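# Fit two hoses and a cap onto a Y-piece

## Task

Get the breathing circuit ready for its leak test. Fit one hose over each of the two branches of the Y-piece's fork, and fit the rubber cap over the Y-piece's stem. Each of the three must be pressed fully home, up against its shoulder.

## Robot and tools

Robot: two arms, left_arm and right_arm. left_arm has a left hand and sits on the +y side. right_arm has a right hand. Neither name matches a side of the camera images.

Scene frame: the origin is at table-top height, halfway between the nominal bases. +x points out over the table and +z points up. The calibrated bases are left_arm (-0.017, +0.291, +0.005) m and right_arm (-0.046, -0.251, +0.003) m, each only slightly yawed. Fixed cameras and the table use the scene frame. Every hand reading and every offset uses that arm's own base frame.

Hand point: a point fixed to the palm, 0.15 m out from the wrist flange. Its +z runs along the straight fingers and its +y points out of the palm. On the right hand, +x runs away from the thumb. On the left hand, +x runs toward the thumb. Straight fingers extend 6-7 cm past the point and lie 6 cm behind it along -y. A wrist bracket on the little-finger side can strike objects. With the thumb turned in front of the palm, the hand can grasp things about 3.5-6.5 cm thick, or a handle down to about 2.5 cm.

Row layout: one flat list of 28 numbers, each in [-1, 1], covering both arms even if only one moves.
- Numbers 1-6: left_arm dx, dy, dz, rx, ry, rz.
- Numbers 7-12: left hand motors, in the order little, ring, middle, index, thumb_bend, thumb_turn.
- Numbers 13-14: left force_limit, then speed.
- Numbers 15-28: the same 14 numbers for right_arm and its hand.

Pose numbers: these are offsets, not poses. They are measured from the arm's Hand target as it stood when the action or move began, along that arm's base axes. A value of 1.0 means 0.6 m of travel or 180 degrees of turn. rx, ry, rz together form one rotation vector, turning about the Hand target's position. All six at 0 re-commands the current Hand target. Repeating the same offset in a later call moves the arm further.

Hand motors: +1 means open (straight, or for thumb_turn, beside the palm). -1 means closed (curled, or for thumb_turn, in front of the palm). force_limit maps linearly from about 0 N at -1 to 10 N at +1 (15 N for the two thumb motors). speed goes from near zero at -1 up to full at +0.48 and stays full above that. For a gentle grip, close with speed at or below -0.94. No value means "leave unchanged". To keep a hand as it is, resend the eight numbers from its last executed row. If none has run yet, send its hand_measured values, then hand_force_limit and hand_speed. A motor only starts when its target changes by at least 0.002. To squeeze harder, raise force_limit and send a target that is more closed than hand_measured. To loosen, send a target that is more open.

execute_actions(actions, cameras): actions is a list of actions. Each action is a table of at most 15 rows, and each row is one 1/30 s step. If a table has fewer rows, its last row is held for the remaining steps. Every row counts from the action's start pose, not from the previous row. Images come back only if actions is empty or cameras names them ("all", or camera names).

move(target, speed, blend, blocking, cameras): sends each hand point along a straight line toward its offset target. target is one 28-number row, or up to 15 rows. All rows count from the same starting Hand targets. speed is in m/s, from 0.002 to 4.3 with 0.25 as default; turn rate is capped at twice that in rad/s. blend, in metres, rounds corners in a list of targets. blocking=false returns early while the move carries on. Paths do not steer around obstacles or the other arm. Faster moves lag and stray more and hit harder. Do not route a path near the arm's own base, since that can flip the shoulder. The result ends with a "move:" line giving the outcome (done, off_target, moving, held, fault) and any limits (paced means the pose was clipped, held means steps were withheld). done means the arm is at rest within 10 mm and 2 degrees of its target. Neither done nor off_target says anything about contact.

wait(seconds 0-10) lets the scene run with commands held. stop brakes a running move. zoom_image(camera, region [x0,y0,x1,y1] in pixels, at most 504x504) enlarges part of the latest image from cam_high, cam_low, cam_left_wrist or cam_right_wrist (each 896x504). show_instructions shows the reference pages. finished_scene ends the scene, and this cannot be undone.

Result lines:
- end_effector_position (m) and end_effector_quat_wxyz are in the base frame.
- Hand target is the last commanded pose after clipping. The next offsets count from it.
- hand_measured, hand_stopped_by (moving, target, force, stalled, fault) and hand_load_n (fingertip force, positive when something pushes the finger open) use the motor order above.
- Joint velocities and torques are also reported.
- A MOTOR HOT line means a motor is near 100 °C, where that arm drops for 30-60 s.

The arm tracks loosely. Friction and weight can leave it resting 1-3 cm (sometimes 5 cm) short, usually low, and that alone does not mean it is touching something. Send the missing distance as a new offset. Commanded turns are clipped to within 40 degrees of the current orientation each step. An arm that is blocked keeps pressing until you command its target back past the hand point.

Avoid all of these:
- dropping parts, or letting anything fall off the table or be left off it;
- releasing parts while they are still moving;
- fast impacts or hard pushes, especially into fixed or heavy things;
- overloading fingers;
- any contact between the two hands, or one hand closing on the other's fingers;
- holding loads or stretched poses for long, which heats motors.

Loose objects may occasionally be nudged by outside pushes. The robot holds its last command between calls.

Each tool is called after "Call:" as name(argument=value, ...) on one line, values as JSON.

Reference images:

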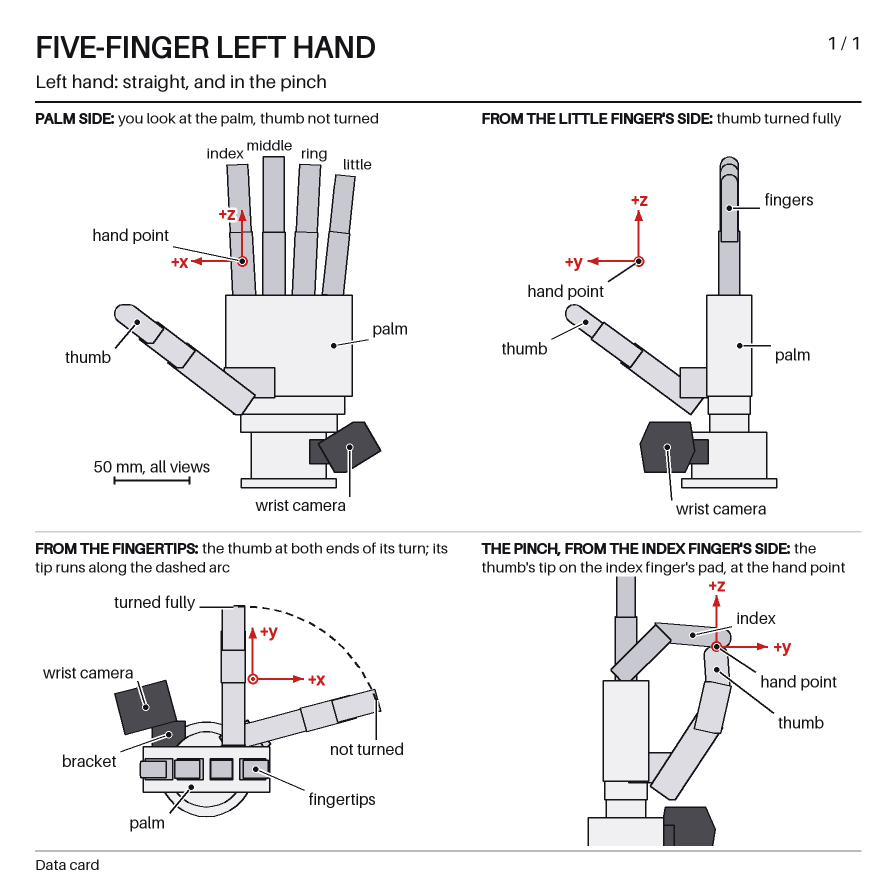

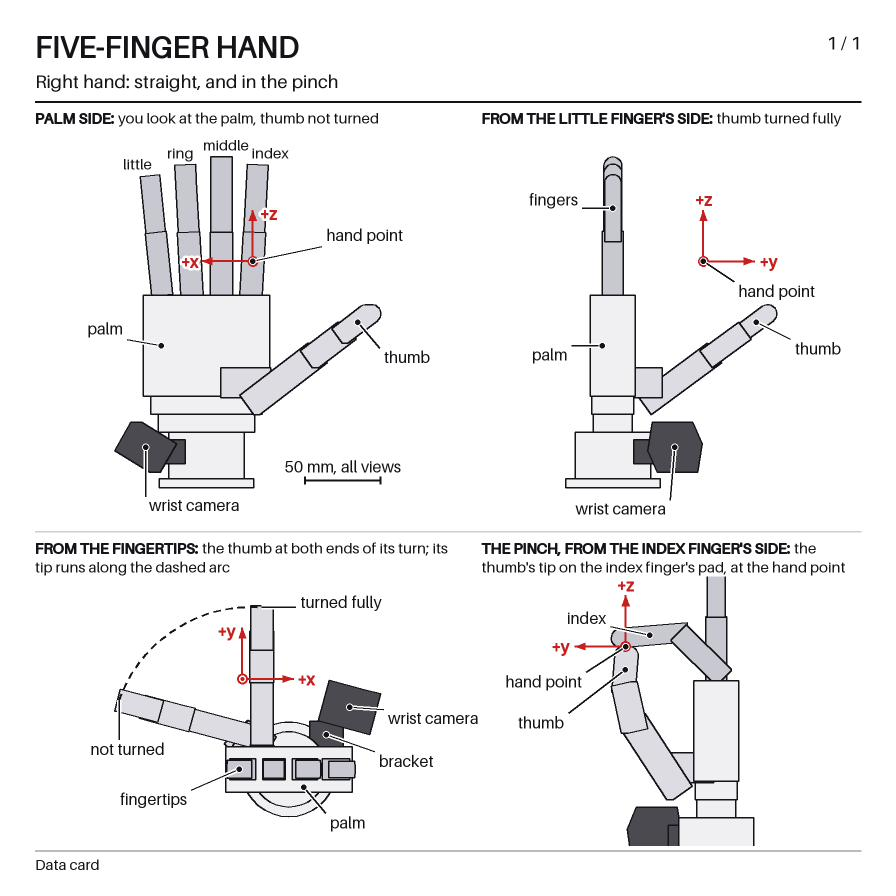

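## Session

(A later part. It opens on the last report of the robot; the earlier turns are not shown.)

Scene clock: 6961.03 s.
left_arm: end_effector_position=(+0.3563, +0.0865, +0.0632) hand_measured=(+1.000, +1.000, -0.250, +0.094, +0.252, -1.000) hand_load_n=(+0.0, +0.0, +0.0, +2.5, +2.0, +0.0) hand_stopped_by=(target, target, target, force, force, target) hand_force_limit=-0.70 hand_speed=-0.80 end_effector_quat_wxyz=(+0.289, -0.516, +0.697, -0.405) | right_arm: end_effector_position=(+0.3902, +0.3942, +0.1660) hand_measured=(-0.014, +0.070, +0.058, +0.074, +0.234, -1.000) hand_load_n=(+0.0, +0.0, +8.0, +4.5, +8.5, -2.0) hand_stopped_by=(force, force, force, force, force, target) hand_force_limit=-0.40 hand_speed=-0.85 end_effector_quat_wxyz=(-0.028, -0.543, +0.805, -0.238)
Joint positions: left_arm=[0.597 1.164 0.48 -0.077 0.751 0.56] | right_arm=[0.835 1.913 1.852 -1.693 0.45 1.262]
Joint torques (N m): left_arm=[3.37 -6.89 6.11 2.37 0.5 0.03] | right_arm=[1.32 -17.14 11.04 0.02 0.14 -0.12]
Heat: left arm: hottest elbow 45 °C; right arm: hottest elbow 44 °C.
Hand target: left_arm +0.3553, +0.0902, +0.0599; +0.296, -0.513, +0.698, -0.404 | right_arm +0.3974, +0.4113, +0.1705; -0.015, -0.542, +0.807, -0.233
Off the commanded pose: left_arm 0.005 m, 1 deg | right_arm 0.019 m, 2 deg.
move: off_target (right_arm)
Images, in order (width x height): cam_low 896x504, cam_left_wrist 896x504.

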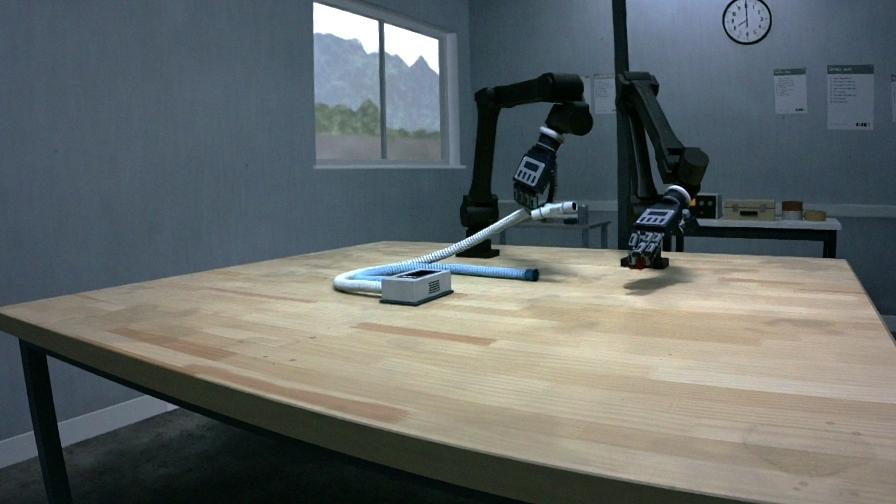

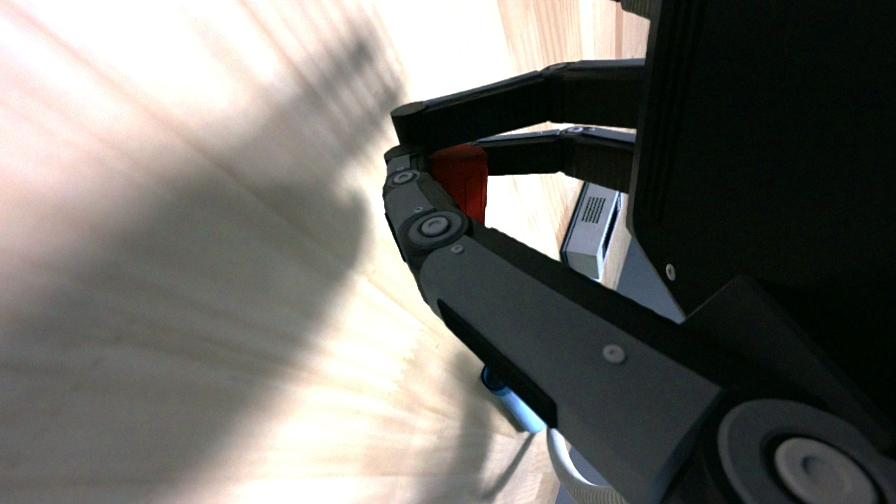

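Call:
move(target=[0, 0, -0.063, 0, 0, 0, 1, 1, -0.25, -0.5, -0.3, -1, -0.7, -0.8, 0.0, 0.0, 0.0, 0, 0, 0, -0.5, -0.5, -0.5, -0.5, -0.3, -1, -0.4, -0.85], speed=0.04, cameras=["cam_left_wrist"])

Call:
zoom_image(camera="cam_left_wrist", region=[340, 100, 560, 300])

Scene clock: 6970.10 s.
left_arm: end_effector_position=(+0.3568, +0.0869, +0.0251) hand_measured=(+1.000, +1.000, -0.250, +0.094, +0.252, -1.000) hand_load_n=(+0.0, +0.0, +0.0, +2.5, +2.0, +0.0) hand_stopped_by=(target, target, target, force, force, target) hand_force_limit=-0.70 hand_speed=-0.80 end_effector_quat_wxyz=(+0.289, -0.516, +0.697, -0.405) | right_arm: end_effector_position=(+0.3902, +0.3942, +0.1660) hand_measured=(-0.014, +0.070, +0.058, +0.074, +0.234, -1.000) hand_load_n=(+0.0, +0.0, +8.0, +4.5, +8.5, -2.0) hand_stopped_by=(force, force, force, force, force, target) hand_force_limit=-0.40 hand_speed=-0.85 end_effector_quat_wxyz=(-0.028, -0.543, +0.805, -0.238)
Joint positions: left_arm=[0.597 1.283 0.432 0.09 0.751 0.56] | right_arm=[0.835 1.913 1.852 -1.693 0.45 1.262]
Joint torques (N m): left_arm=[3.43 -7.18 5.26 2.25 0.55 -0.02] | right_arm=[0.56 -17.38 10.89 -0.05 0.19 -0.09]
Heat: left arm: hottest elbow 44 °C; right arm: hottest elbow 44 °C.
Hand target: left_arm +0.3552, +0.0901, +0.0221; +0.295, -0.513, +0.698, -0.404 | right_arm +0.3974, +0.4113, +0.1705; -0.015, -0.542, +0.807, -0.233
Off the commanded pose: left_arm 0.005 m, 1 deg | right_arm 0.019 m, 2 deg.
move: off_target (right_arm)
Images, in order (width x height): cam_left_wrist 896x504.

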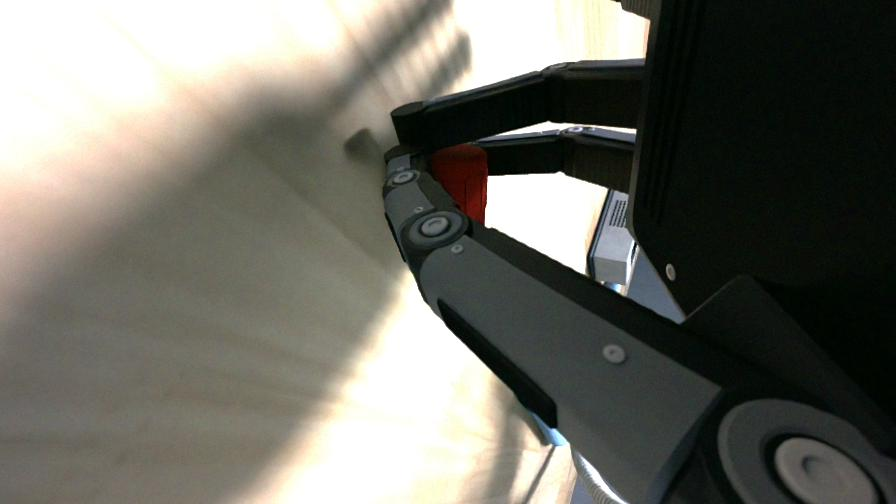

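Scaled by 2.291 from the camera's 896x504 image, which has a finer 1280x720 frame.

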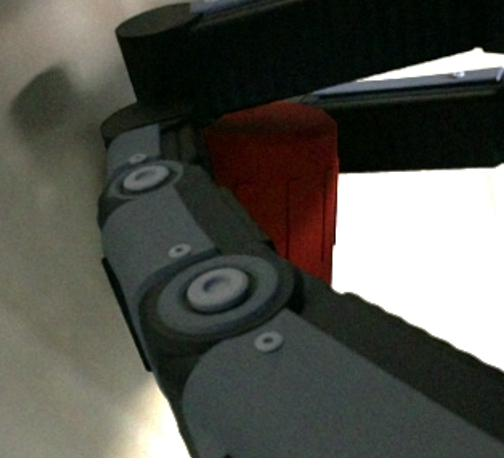

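Call:
move(target=[0, 0, -0.008, 0, 0, 0, 1, 1, -0.25, -0.5, -0.3, -1, -0.7, -0.8, 0.0, 0.0, 0.0, 0, 0, 0, -0.5, -0.5, -0.5, -0.5, -0.3, -1, -0.4, -0.85], speed=0.02)

Scene clock: 6973.70 s.
left_arm: end_effector_position=(+0.3566, +0.0867, +0.0201) hand_measured=(+1.000, +1.000, -0.250, +0.094, +0.252, -1.000) hand_load_n=(+0.0, +0.0, +0.0, +2.5, +2.0, -0.5) hand_stopped_by=(target, target, target, force, force, target) hand_force_limit=-0.70 hand_speed=-0.80 end_effector_quat_wxyz=(+0.289, -0.516, +0.697, -0.405) | right_arm: end_effector_position=(+0.3902, +0.3942, +0.1660) hand_measured=(-0.014, +0.070, +0.058, +0.074, +0.234, -1.000) hand_load_n=(+0.0, +0.0, +8.0, +4.5, +8.5, -2.0) hand_stopped_by=(force, force, force, force, force, target) hand_force_limit=-0.40 hand_speed=-0.85 end_effector_quat_wxyz=(-0.028, -0.543, +0.805, -0.238)
Joint positions: left_arm=[0.597 1.299 0.426 0.111 0.751 0.56] | right_arm=[0.835 1.913 1.852 -1.693 0.45 1.262]
Joint torques (N m): left_arm=[3.02 -7.24 5.11 2.47 0.54 -0.04] | right_arm=[0.5 -17.32 11.12 -0.01 0.19 -0.13]
Heat: left arm: hottest elbow 44 °C; right arm: hottest elbow 44 °C.
Hand target: left_arm +0.3551, +0.0900, +0.0172; +0.295, -0.513, +0.698, -0.404 | right_arm +0.3974, +0.4113, +0.1705; -0.015, -0.542, +0.807, -0.233
Off the commanded pose: left_arm 0.005 m, 1 deg | right_arm 0.019 m, 2 deg.
move: off_target (right_arm)

Call:
move(target=[[0, 0, 0, 0, 0, 0, 1, 1, 1, -0.5, -0.3, -1, -0.2, -0.4, 0.0, 0.0, 0.0, 0, 0, 0, -0.5, -0.5, -0.5, -0.5, -0.3, -1, -0.4, -0.85], [0, 0, 0, 0, 0, 0, 1, 1, 1, 0.2, 0.33, -1, -0.2, -0.8, 0.0, 0.0, 0.0, 0, 0, 0, -0.5, -0.5, -0.5, -0.5, -0.3, -1, -0.4, -0.85]], speed=0.02, cameras=["cam_left_wrist", "cam_low"])

Call:
zoom_image(camera="cam_left_wrist", region=[340, 100, 560, 300])

Call:
zoom_image(camera="cam_low", region=[600, 220, 700, 300])

Scene clock: 6980.60 s.
left_arm: end_effector_position=(+0.3566, +0.0866, +0.0201) hand_measured=(+1.000, +1.000, +1.000, +0.200, +0.330, -1.000) hand_load_n=(-0.5, +0.0, +0.0, +0.0, +0.0, +0.0) hand_stopped_by=(target, target, target, target, target, target) hand_force_limit=-0.20 hand_speed=-0.80 end_effector_quat_wxyz=(+0.289, -0.516, +0.697, -0.405) | right_arm: end_effector_position=(+0.3902, +0.3942, +0.1660) hand_measured=(-0.014, +0.070, +0.058, +0.074, +0.234, -1.000) hand_load_n=(+0.0, +0.0, +8.0, +4.5, +8.5, -2.0) hand_stopped_by=(force, force, force, force, force, target) hand_force_limit=-0.40 hand_speed=-0.85 end_effector_quat_wxyz=(-0.028, -0.543, +0.805, -0.238)
Joint positions: left_arm=[0.597 1.299 0.426 0.111 0.752 0.56] | right_arm=[0.835 1.913 1.852 -1.693 0.45 1.262]
Joint torques (N m): left_arm=[3.31 -7.12 5.15 2.55 0.55 -0.02] | right_arm=[1.08 -18.02 11.03 -0.08 0.17 -0.13]
Motor temperatures (°C): left_arm=[19 20 43 17 19 19] | right_arm=[18 25 44 17 20 20]
Heat: left arm: hottest elbow 43 °C; right arm: hottest elbow 44 °C.
Hand target: left_arm +0.3551, +0.0899, +0.0172; +0.295, -0.513, +0.698, -0.404 | right_arm +0.3974, +0.4113, +0.1705; -0.015, -0.542, +0.807, -0.233
Off the commanded pose: left_arm 0.005 m, 1 deg | right_arm 0.019 m, 2 deg.
move: off_target (right_arm)
Images, in order (width x height): cam_low 896x504, cam_left_wrist 896x504.

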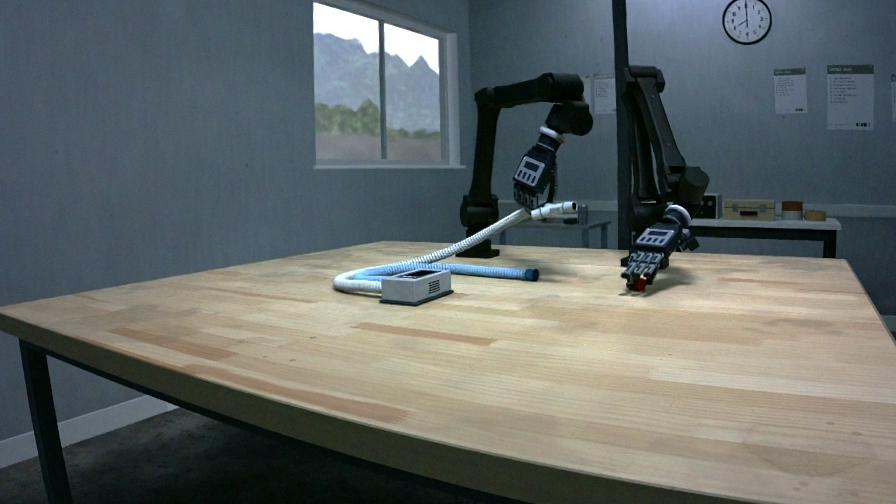

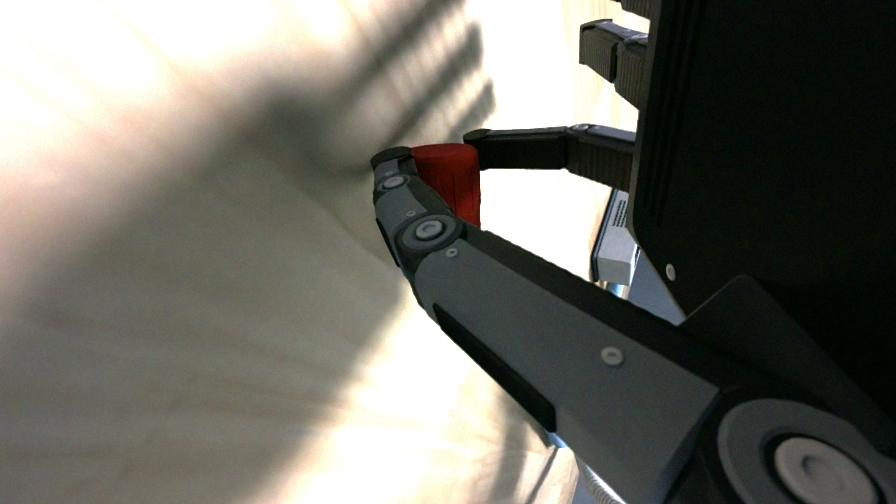

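Scaled by 2.291 from the camera's 896x504 image, which has a finer 1280x720 frame.

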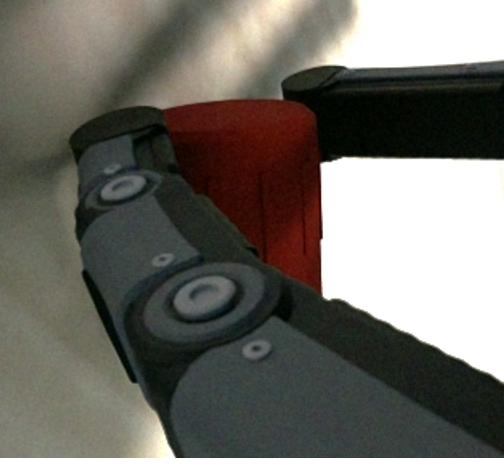

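Scaled by 5.040 from the camera's 896x504 image, which has a finer 1280x720 frame.

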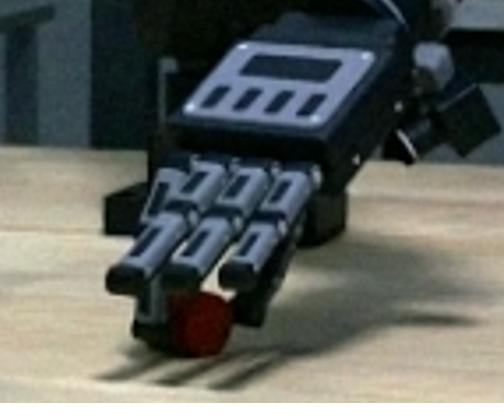

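Call:
move(target=[[0, 0, 0, 0, 0, 0, 1, 1, 1, 0.5, 0.6, -1, -0.2, -0.4, 0.0, 0.0, 0.0, 0, 0, 0, -0.5, -0.5, -0.5, -0.5, -0.3, -1, -0.4, -0.85], [-0.03, 0.02, 0.16, 0, 0, 0, 1, 1, 1, 0.5, 0.6, -1, -0.2, -0.4, 0.0, 0.0, 0.0, 0, 0, 0, -0.5, -0.5, -0.5, -0.5, -0.3, -1, -0.4, -0.85], [-0.1, 0.1, 0.26, 0, 0, 0, 1, 1, 1, 0.5, 0.6, -1, -0.2, -0.4, 0.0, 0.0, 0.0, 0, 0, 0, -0.5, -0.5, -0.5, -0.5, -0.3, -1, -0.4, -0.85]], speed=0.1, blend=[0, 0.02, 0], cameras=["cam_left_wrist", "cam_high", "cam_right_wrist"])

Scene clock: 6990.43 s.
left_arm: end_effector_position=(+0.2833, +0.1302, +0.1467) hand_measured=(+1.000, +1.000, +1.000, +0.500, +0.600, -1.000) hand_load_n=(+0.0, +0.0, +0.0, +0.0, +0.0, +0.0) hand_stopped_by=(target, target, target, target, target, target) hand_force_limit=-0.20 hand_speed=-0.40 end_effector_quat_wxyz=(+0.268, -0.529, +0.693, -0.411) | right_arm: end_effector_position=(+0.3902, +0.3942, +0.1660) hand_measured=(-0.014, +0.070, +0.058, +0.074, +0.234, -1.000) hand_load_n=(+0.0, +0.0, +8.0, +4.5, +8.5, -1.5) hand_stopped_by=(force, force, force, force, force, target) hand_force_limit=-0.40 hand_speed=-0.85 end_effector_quat_wxyz=(-0.028, -0.543, +0.805, -0.238)
Joint positions: left_arm=[0.899 0.99 0.664 -0.754 0.943 0.912] | right_arm=[0.835 1.913 1.852 -1.693 0.45 1.262]
Joint torques (N m): left_arm=[3.37 -5.42 12.4 0.65 0.73 -0.01] | right_arm=[1.2 -17.55 11.02 -0.09 0.18 -0.11]
Heat: left arm: hottest elbow 43 °C; right arm: hottest elbow 44 °C.
Hand target: left_arm +0.2952, +0.1500, +0.1734; +0.295, -0.513, +0.698, -0.404 | right_arm +0.3974, +0.4113, +0.1705; -0.015, -0.542, +0.807, -0.233
Off the commanded pose: left_arm 0.035 m, 4 deg | right_arm 0.019 m, 2 deg.
move: off_target (left_arm, right_arm)
Images, in order (width x height): cam_high 896x504, cam_left_wrist 896x504, cam_right_wrist 896x504.

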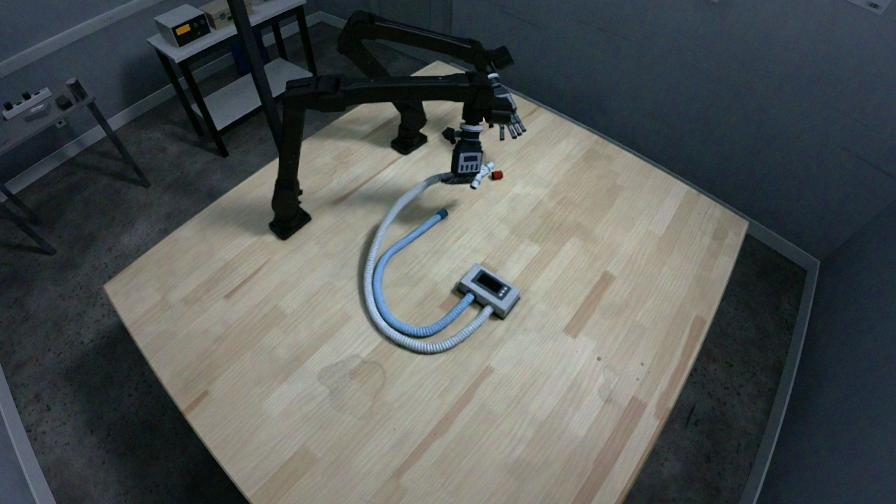

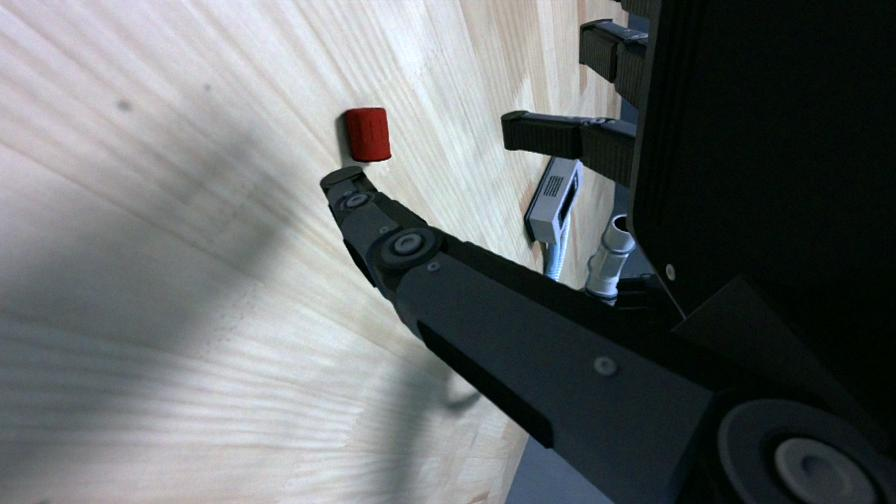

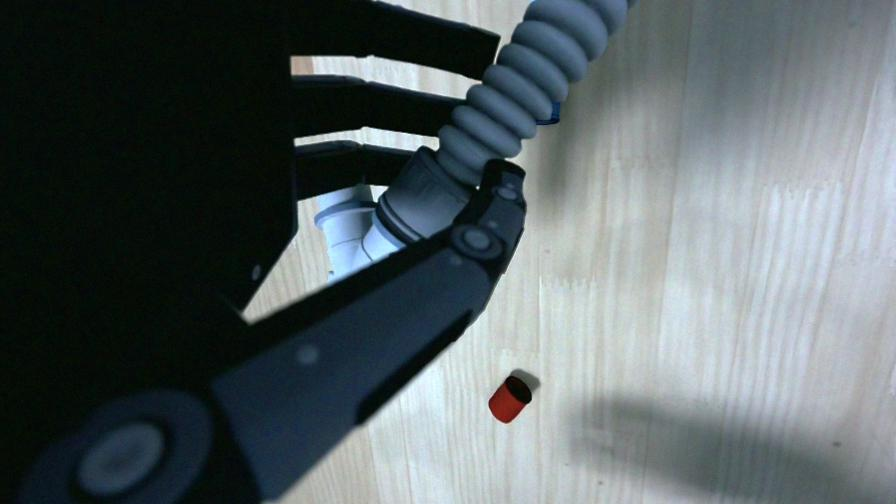

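Call:
move(target=[[0, 0, 0, 0, 0, 0, 1, 1, 1, 0.5, 0.6, -1, -0.2, -0.4, -0.137, -0.0105, -0.05, 0, 0, 0, -0.5, -0.5, -0.5, -0.5, -0.3, -1, -0.4, -0.85], [0, 0, 0, 0, 0, 0, 1, 1, 1, 0.5, 0.6, -1, -0.2, -0.4, -0.137, -0.0105, -0.18, 0, 0, 0, -0.5, -0.5, -0.5, -0.5, -0.3, -1, -0.4, -0.85]], speed=0.08, blend=[0.02, 0], cameras=["cam_left_wrist", "cam_high", "cam_right_wrist", "cam_low"])

Scene clock: 7023.67 s.
left_arm: end_effector_position=(+0.2833, +0.1304, +0.1467) hand_measured=(+1.000, +1.000, +1.000, +0.500, +0.600, -1.000) hand_load_n=(+0.0, +0.0, -0.5, +0.0, +0.0, +0.0) hand_stopped_by=(target, target, target, target, target, target) hand_force_limit=-0.20 hand_speed=-0.40 end_effector_quat_wxyz=(+0.268, -0.528, +0.693, -0.411) | right_arm: end_effector_position=(+0.3202, +0.4030, +0.0762) hand_measured=(-0.014, +0.070, +0.058, +0.074, +0.234, -1.000) hand_load_n=(+0.0, +0.0, +8.0, +4.5, +9.0, -1.5) hand_stopped_by=(force, force, force, force, force, target) hand_force_limit=-0.40 hand_speed=-0.85 end_effector_quat_wxyz=(-0.007, -0.543, +0.807, -0.231)
Joint positions: left_arm=[0.9 0.99 0.664 -0.754 0.943 0.914] | right_arm=[0.943 1.837 1.501 -1.421 0.431 1.371]
Joint torques (N m): left_arm=[3.19 -5.71 12.45 0.68 0.74 0.01] | right_arm=[1.03 -15.85 6.32 0.35 0.12 0]
Motor temperatures (°C): left_arm=[19 20 50 17 19 19] | right_arm=[18 26 43 17 20 20]
Heat: left arm: hottest elbow 50 °C; right arm: hottest elbow 43 °C.
Hand target: left_arm +0.2952, +0.1501, +0.1734; +0.296, -0.513, +0.698, -0.404 | right_arm +0.3151, +0.4050, +0.0625; -0.015, -0.542, +0.807, -0.233
Off the commanded pose: left_arm 0.035 m, 4 deg | right_arm 0.015 m, 1 deg.
move: off_target (left_arm, right_arm)

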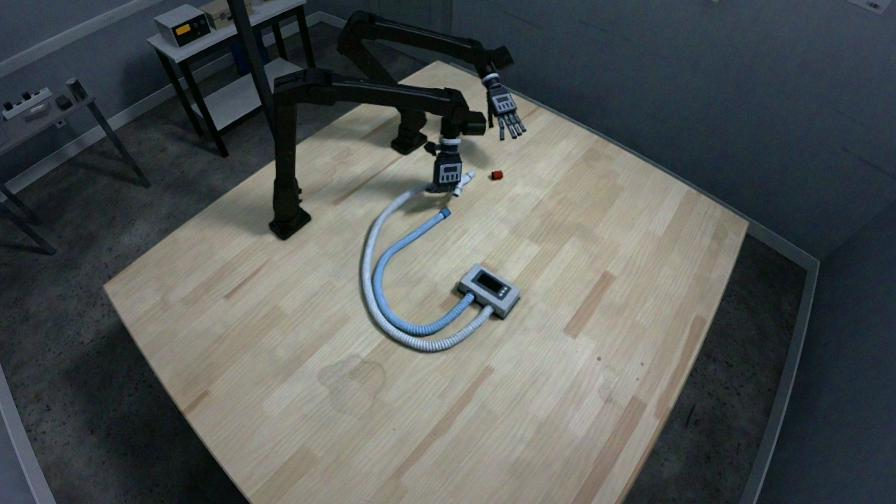

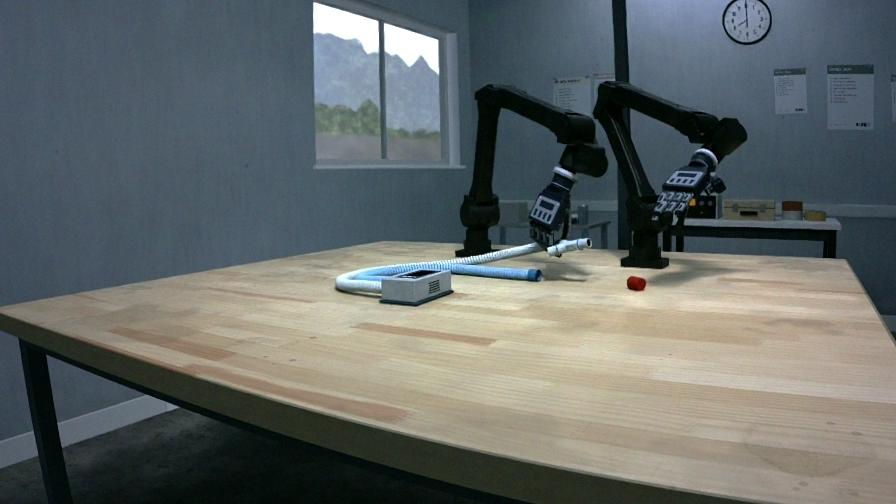

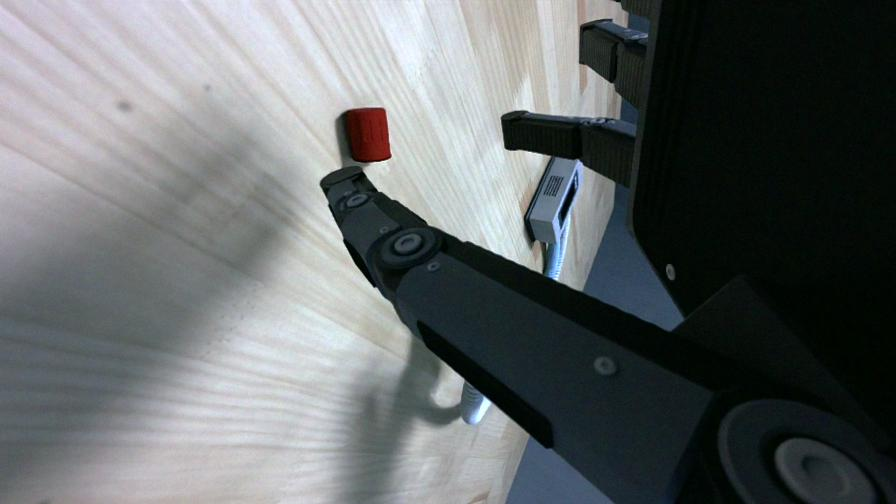

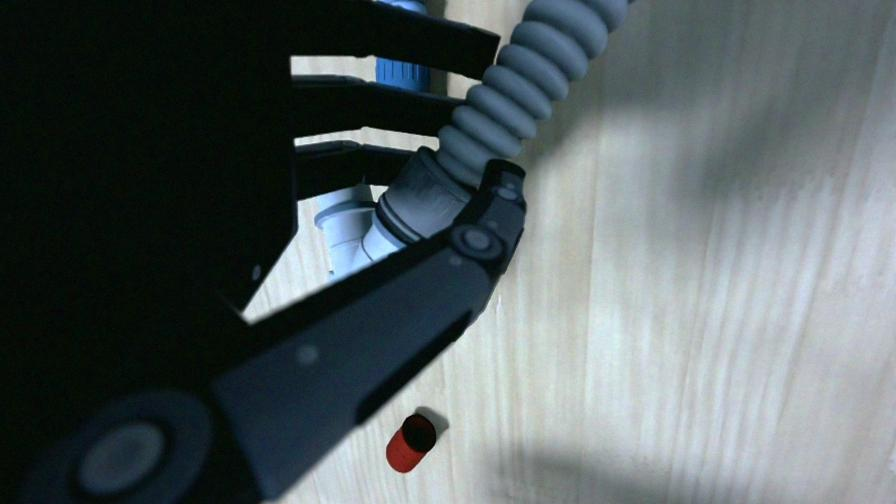

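Call:
move(target=[[0, 0, 0, 0, 0, 0, 1, 1, 1, 0.5, 0.6, -1, -0.2, -0.4, -0.02, 0.067, 0, 0, 0, 0, -0.5, -0.5, -0.5, -0.5, -0.3, -1, -0.4, -0.85], [0, 0, 0, 0, 0, 0, 1, 1, 1, 0.5, 0.6, -1, -0.2, -0.4, -0.02, 0.067, -0.05, 0, 0, 0, -0.5, -0.5, -0.5, -0.5, -0.3, -1, -0.4, -0.85]], speed=0.06, blend=[0.01, 0], cameras=["cam_right_wrist", "cam_low"])

Call:
zoom_image(camera="cam_low", region=[500, 200, 660, 310])

Scene clock: 7045.33 s.
left_arm: end_effector_position=(+0.2833, +0.1304, +0.1467) hand_measured=(+1.000, +1.000, +1.000, +0.500, +0.600, -1.000) hand_load_n=(+0.0, +0.0, +0.0, +0.0, +0.0, +0.0) hand_stopped_by=(target, target, target, target, target, target) hand_force_limit=-0.20 hand_speed=-0.40 end_effector_quat_wxyz=(+0.268, -0.528, +0.693, -0.411) | right_arm: end_effector_position=(+0.3013, +0.4322, +0.0373) hand_measured=(-0.014, +0.070, +0.058, +0.074, +0.234, -1.000) hand_load_n=(+0.0, +0.0, +8.0, +4.5, +8.5, -2.0) hand_stopped_by=(force, force, force, force, force, target) hand_force_limit=-0.40 hand_speed=-0.85 end_effector_quat_wxyz=(-0.022, -0.547, +0.803, -0.237)
Joint positions: left_arm=[0.9 0.99 0.664 -0.754 0.943 0.914] | right_arm=[1.002 1.934 1.535 -1.415 0.419 1.429]
Joint torques (N m): left_arm=[3.19 -5.36 12.41 0.65 0.75 0.02] | right_arm=[0.67 -17.73 8.35 0.5 0.09 0.01]
Heat: left arm: hottest elbow 53 °C; right arm: hottest elbow 39 °C.
Hand target: left_arm +0.2952, +0.1501, +0.1734; +0.296, -0.513, +0.698, -0.404 | right_arm +0.3030, +0.4452, +0.0325; -0.015, -0.542, +0.807, -0.233
Off the commanded pose: left_arm 0.035 m, 4 deg | right_arm 0.014 m, 1 deg.
move: off_target (left_arm, right_arm)
Images, in order (width x height): cam_low 896x504, cam_right_wrist 896x504.

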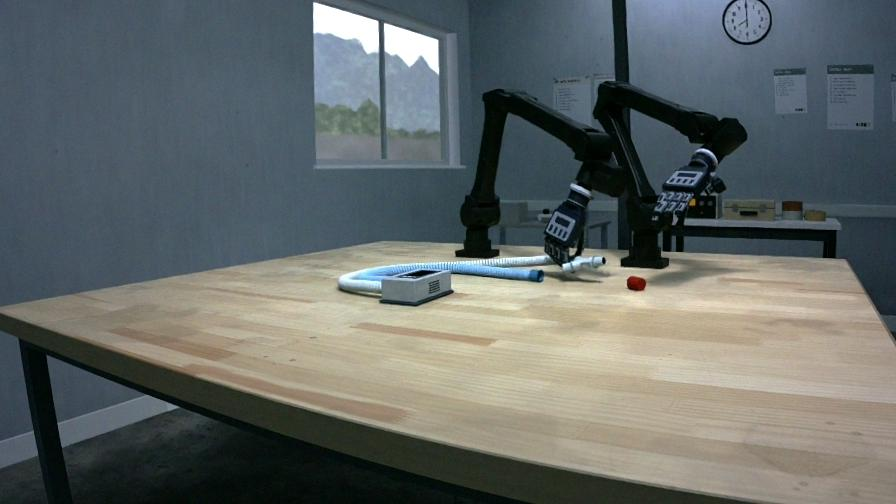

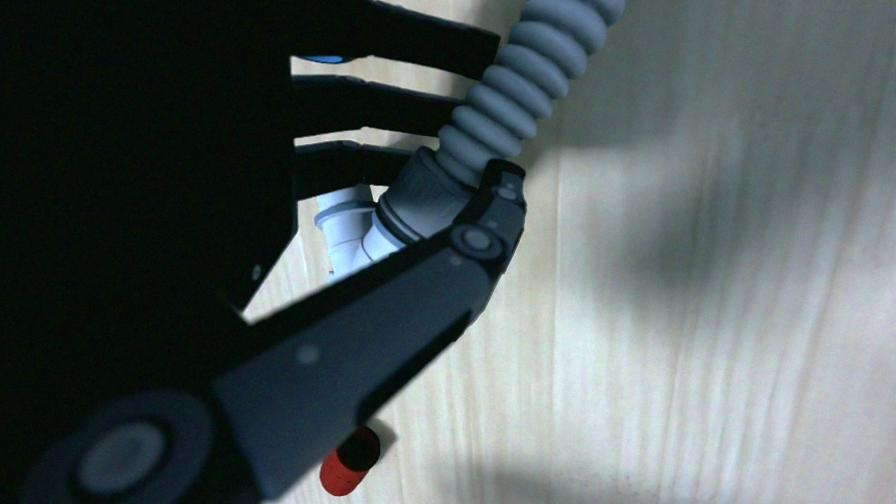

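Scaled by 3.150 from the camera's 896x504 image, which has a finer 1280x720 frame.

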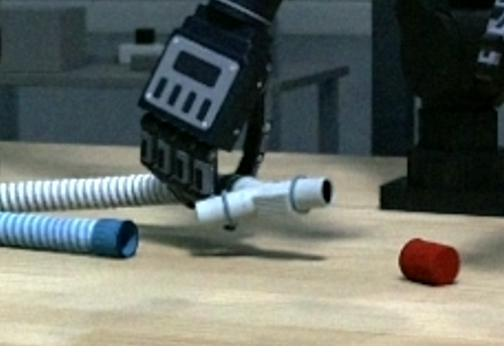

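Call:
move(target=[0, 0, 0, 0, 0, 0, 1, 1, 1, 0.5, 0.6, -1, -0.2, -0.4, 0, 0, -0.018, 0, 0, 0, -0.5, -0.5, -0.5, -0.5, -0.3, -1, -0.4, -0.85], speed=0.03, cameras=["cam_right_wrist", "cam_low"])

Call:
zoom_image(camera="cam_low", region=[530, 220, 630, 300])

Scene clock: 7051.23 s.
left_arm: end_effector_position=(+0.2833, +0.1304, +0.1467) hand_measured=(+1.000, +1.000, +1.000, +0.500, +0.600, -1.000) hand_load_n=(+0.0, +0.0, +0.0, +0.0, +0.0, +0.0) hand_stopped_by=(target, target, target, target, target, target) hand_force_limit=-0.20 hand_speed=-0.40 end_effector_quat_wxyz=(+0.268, -0.528, +0.693, -0.411) | right_arm: end_effector_position=(+0.3043, +0.4369, +0.0312) hand_measured=(-0.014, +0.070, +0.058, +0.074, +0.234, -1.000) hand_load_n=(+0.0, +0.0, +8.0, +4.5, +8.5, -2.0) hand_stopped_by=(force, force, force, force, force, target) hand_force_limit=-0.40 hand_speed=-0.85 end_effector_quat_wxyz=(-0.016, -0.546, +0.804, -0.235)
Joint positions: left_arm=[0.9 0.99 0.664 -0.754 0.943 0.914] | right_arm=[1.002 1.944 1.535 -1.391 0.419 1.429]
Joint torques (N m): left_arm=[2.96 -5.19 12.37 0.65 0.73 -0.02] | right_arm=[0.97 -17.08 7.27 0.42 0.07 0.05]
Heat: left arm: hottest elbow 54 °C; right arm: hottest elbow 39 °C.
Hand target: left_arm +0.2952, +0.1501, +0.1734; +0.296, -0.513, +0.698, -0.404 | right_arm +0.3030, +0.4452, +0.0216; -0.015, -0.542, +0.807, -0.233
Off the commanded pose: left_arm 0.035 m, 4 deg | right_arm 0.013 m, 1 deg.
move: off_target (left_arm, right_arm)
Images, in order (width x height): cam_low 896x504, cam_right_wrist 896x504.

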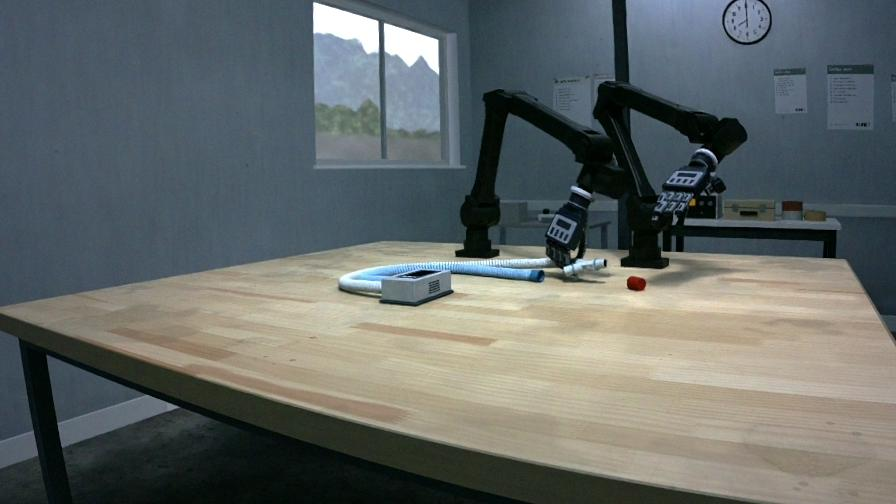

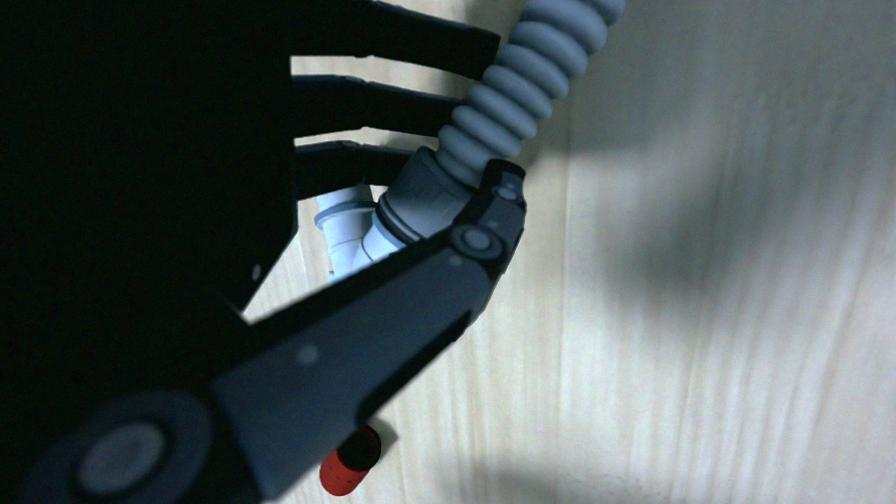

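Scaled by 5.040 from the camera's 896x504 image, which has a finer 1280x720 frame.

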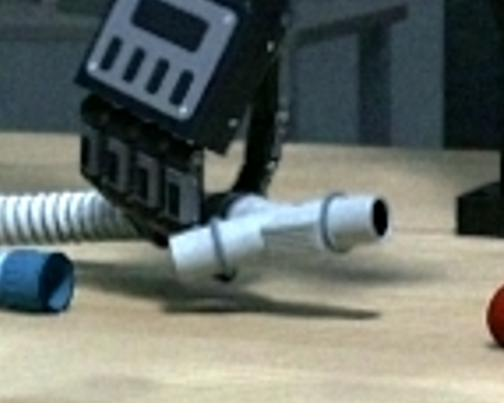

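Call:
move(target=[0, 0, 0, 0, 0, 0, 1, 1, 1, 0.5, 0.6, -1, -0.2, -0.4, 0, 0, 0.017, -0.067, 0, 0, -0.5, -0.5, -0.5, -0.5, -0.3, -1, -0.4, -0.85], speed=0.05, cameras=["cam_right_wrist", "cam_low"])

Call:
zoom_image(camera="cam_low", region=[530, 220, 630, 300])

Scene clock: 7063.47 s.
left_arm: end_effector_position=(+0.2833, +0.1304, +0.1467) hand_measured=(+1.000, +1.000, +1.000, +0.500, +0.600, -1.000) hand_load_n=(+0.0, +0.0, +0.0, +0.0, +0.0, +0.0) hand_stopped_by=(target, target, target, target, target, target) hand_force_limit=-0.20 hand_speed=-0.40 end_effector_quat_wxyz=(+0.268, -0.528, +0.693, -0.411) | right_arm: end_effector_position=(+0.2996, +0.4296, +0.0324) hand_measured=(-0.014, +0.070, +0.058, +0.074, +0.234, -1.000) hand_load_n=(+0.0, +0.0, +8.5, +4.0, +8.5, -2.0) hand_stopped_by=(force, force, force, force, force, target) hand_force_limit=-0.40 hand_speed=-0.85 end_effector_quat_wxyz=(-0.080, -0.541, +0.775, -0.318)
Joint positions: left_arm=[0.9 0.99 0.664 -0.754 0.943 0.914] | right_arm=[1.038 2.073 1.698 -1.655 0.504 1.51]
Joint torques (N m): left_arm=[3.14 -6.24 12.4 0.59 0.75 -0.01] | right_arm=[0.79 -18.73 9.55 -0.95 0.29 -0.02]
Motor temperatures (°C): left_arm=[19 20 54 17 20 19] | right_arm=[18 26 38 17 20 20]
Heat: left arm: hottest elbow 54 °C; right arm: hottest elbow 38 °C.
Hand target: left_arm +0.2952, +0.1501, +0.1734; +0.296, -0.513, +0.698, -0.404 | right_arm +0.3030, +0.4452, +0.0319; -0.072, -0.538, +0.778, -0.317
Off the commanded pose: left_arm 0.035 m, 4 deg | right_arm 0.016 m, 1 deg.
move: off_target (left_arm, right_arm)
Images, in order (width x height): cam_low 896x504, cam_right_wrist 896x504.

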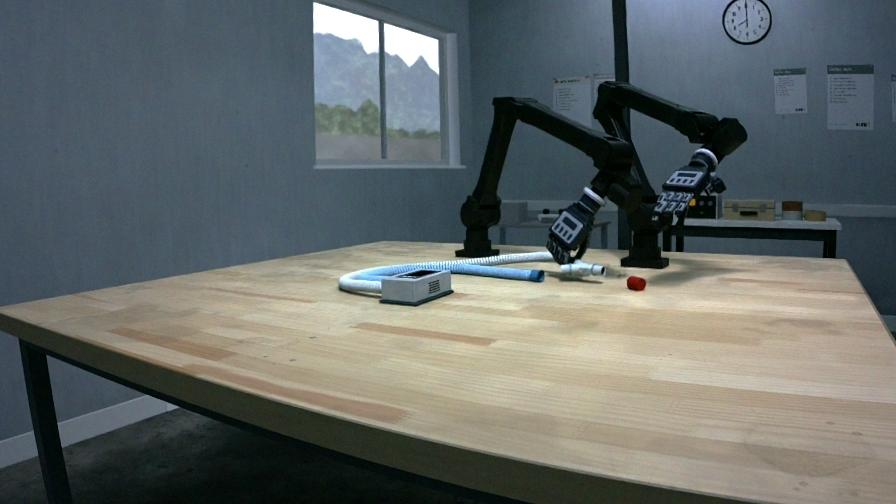

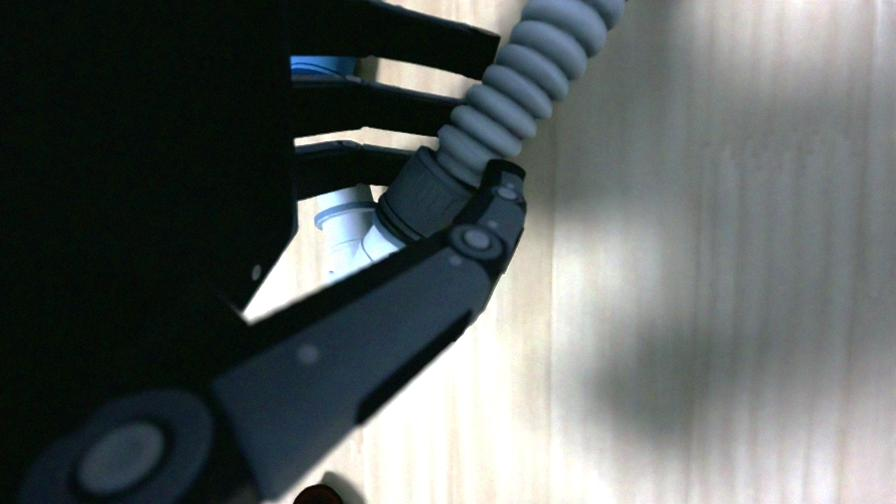

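Scaled by 5.040 from the camera's 896x504 image, which has a finer 1280x720 frame.

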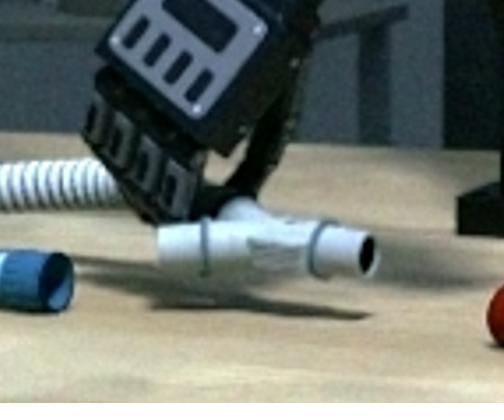

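Call:
move(target=[0, 0, 0, 0, 0, 0, 1, 1, 1, 0.5, 0.6, -1, -0.2, -0.4, 0, 0, -0.016, 0, 0, 0, -0.5, -0.5, -0.5, -0.5, -0.3, -1, -0.4, -0.85], speed=0.02, cameras=["cam_low"])

Call:
zoom_image(camera="cam_low", region=[530, 220, 630, 300])

Scene clock: 7070.40 s.
left_arm: end_effector_position=(+0.2833, +0.1304, +0.1467) hand_measured=(+1.000, +1.000, +1.000, +0.500, +0.600, -1.000) hand_load_n=(+0.0, +0.0, -0.5, +0.0, +0.0, +0.5) hand_stopped_by=(target, target, target, target, target, target) hand_force_limit=-0.20 hand_speed=-0.40 end_effector_quat_wxyz=(+0.268, -0.528, +0.693, -0.411) | right_arm: end_effector_position=(+0.2994, +0.4291, +0.0270) hand_measured=(-0.014, +0.070, +0.058, +0.074, +0.234, -1.000) hand_load_n=(+0.0, +0.0, +8.0, +4.0, +9.0, -2.0) hand_stopped_by=(force, force, force, force, force, target) hand_force_limit=-0.40 hand_speed=-0.85 end_effector_quat_wxyz=(-0.084, -0.541, +0.774, -0.320)
Joint positions: left_arm=[0.9 0.99 0.664 -0.754 0.943 0.914] | right_arm=[1.038 2.084 1.699 -1.653 0.504 1.511]
Joint torques (N m): left_arm=[3.84 -5.71 12.31 0.61 0.69 0.01] | right_arm=[0.67 -18.55 9.02 -0.21 0.31 -0.03]
Motor temperatures (°C): left_arm=[19 20 55 17 20 19] | right_arm=[18 26 38 17 20 20]
Heat: left arm: hottest elbow 55 °C; right arm: hottest elbow 38 °C.
Hand target: left_arm +0.2952, +0.1501, +0.1734; +0.296, -0.513, +0.698, -0.404 | right_arm +0.3031, +0.4453, +0.0224; -0.072, -0.538, +0.778, -0.317
Off the commanded pose: left_arm 0.035 m, 4 deg | right_arm 0.017 m, 1 deg.
move: off_target (left_arm, right_arm)
Images, in order (width x height): cam_low 896x504.

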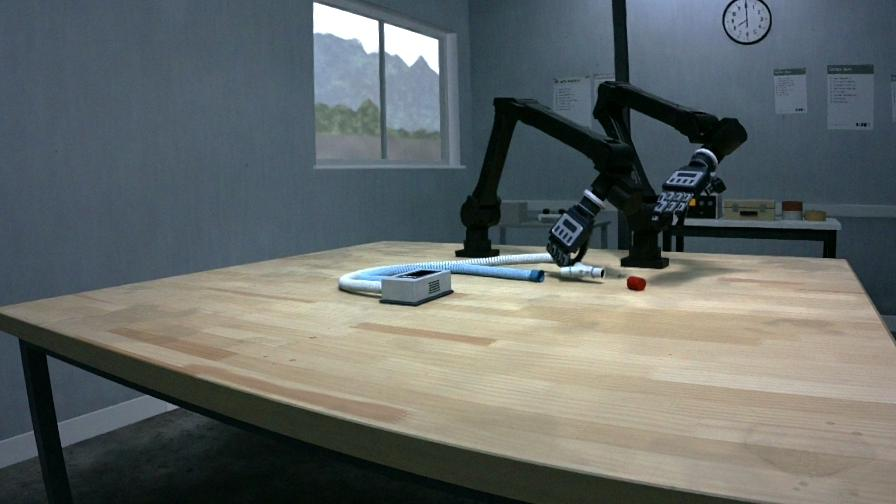

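Scaled by 5.040 from the camera's 896x504 image, which has a finer 1280x720 frame.

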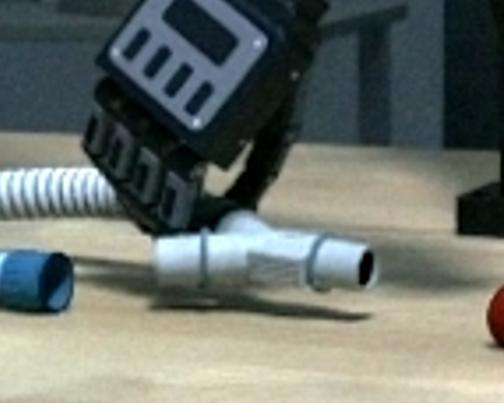

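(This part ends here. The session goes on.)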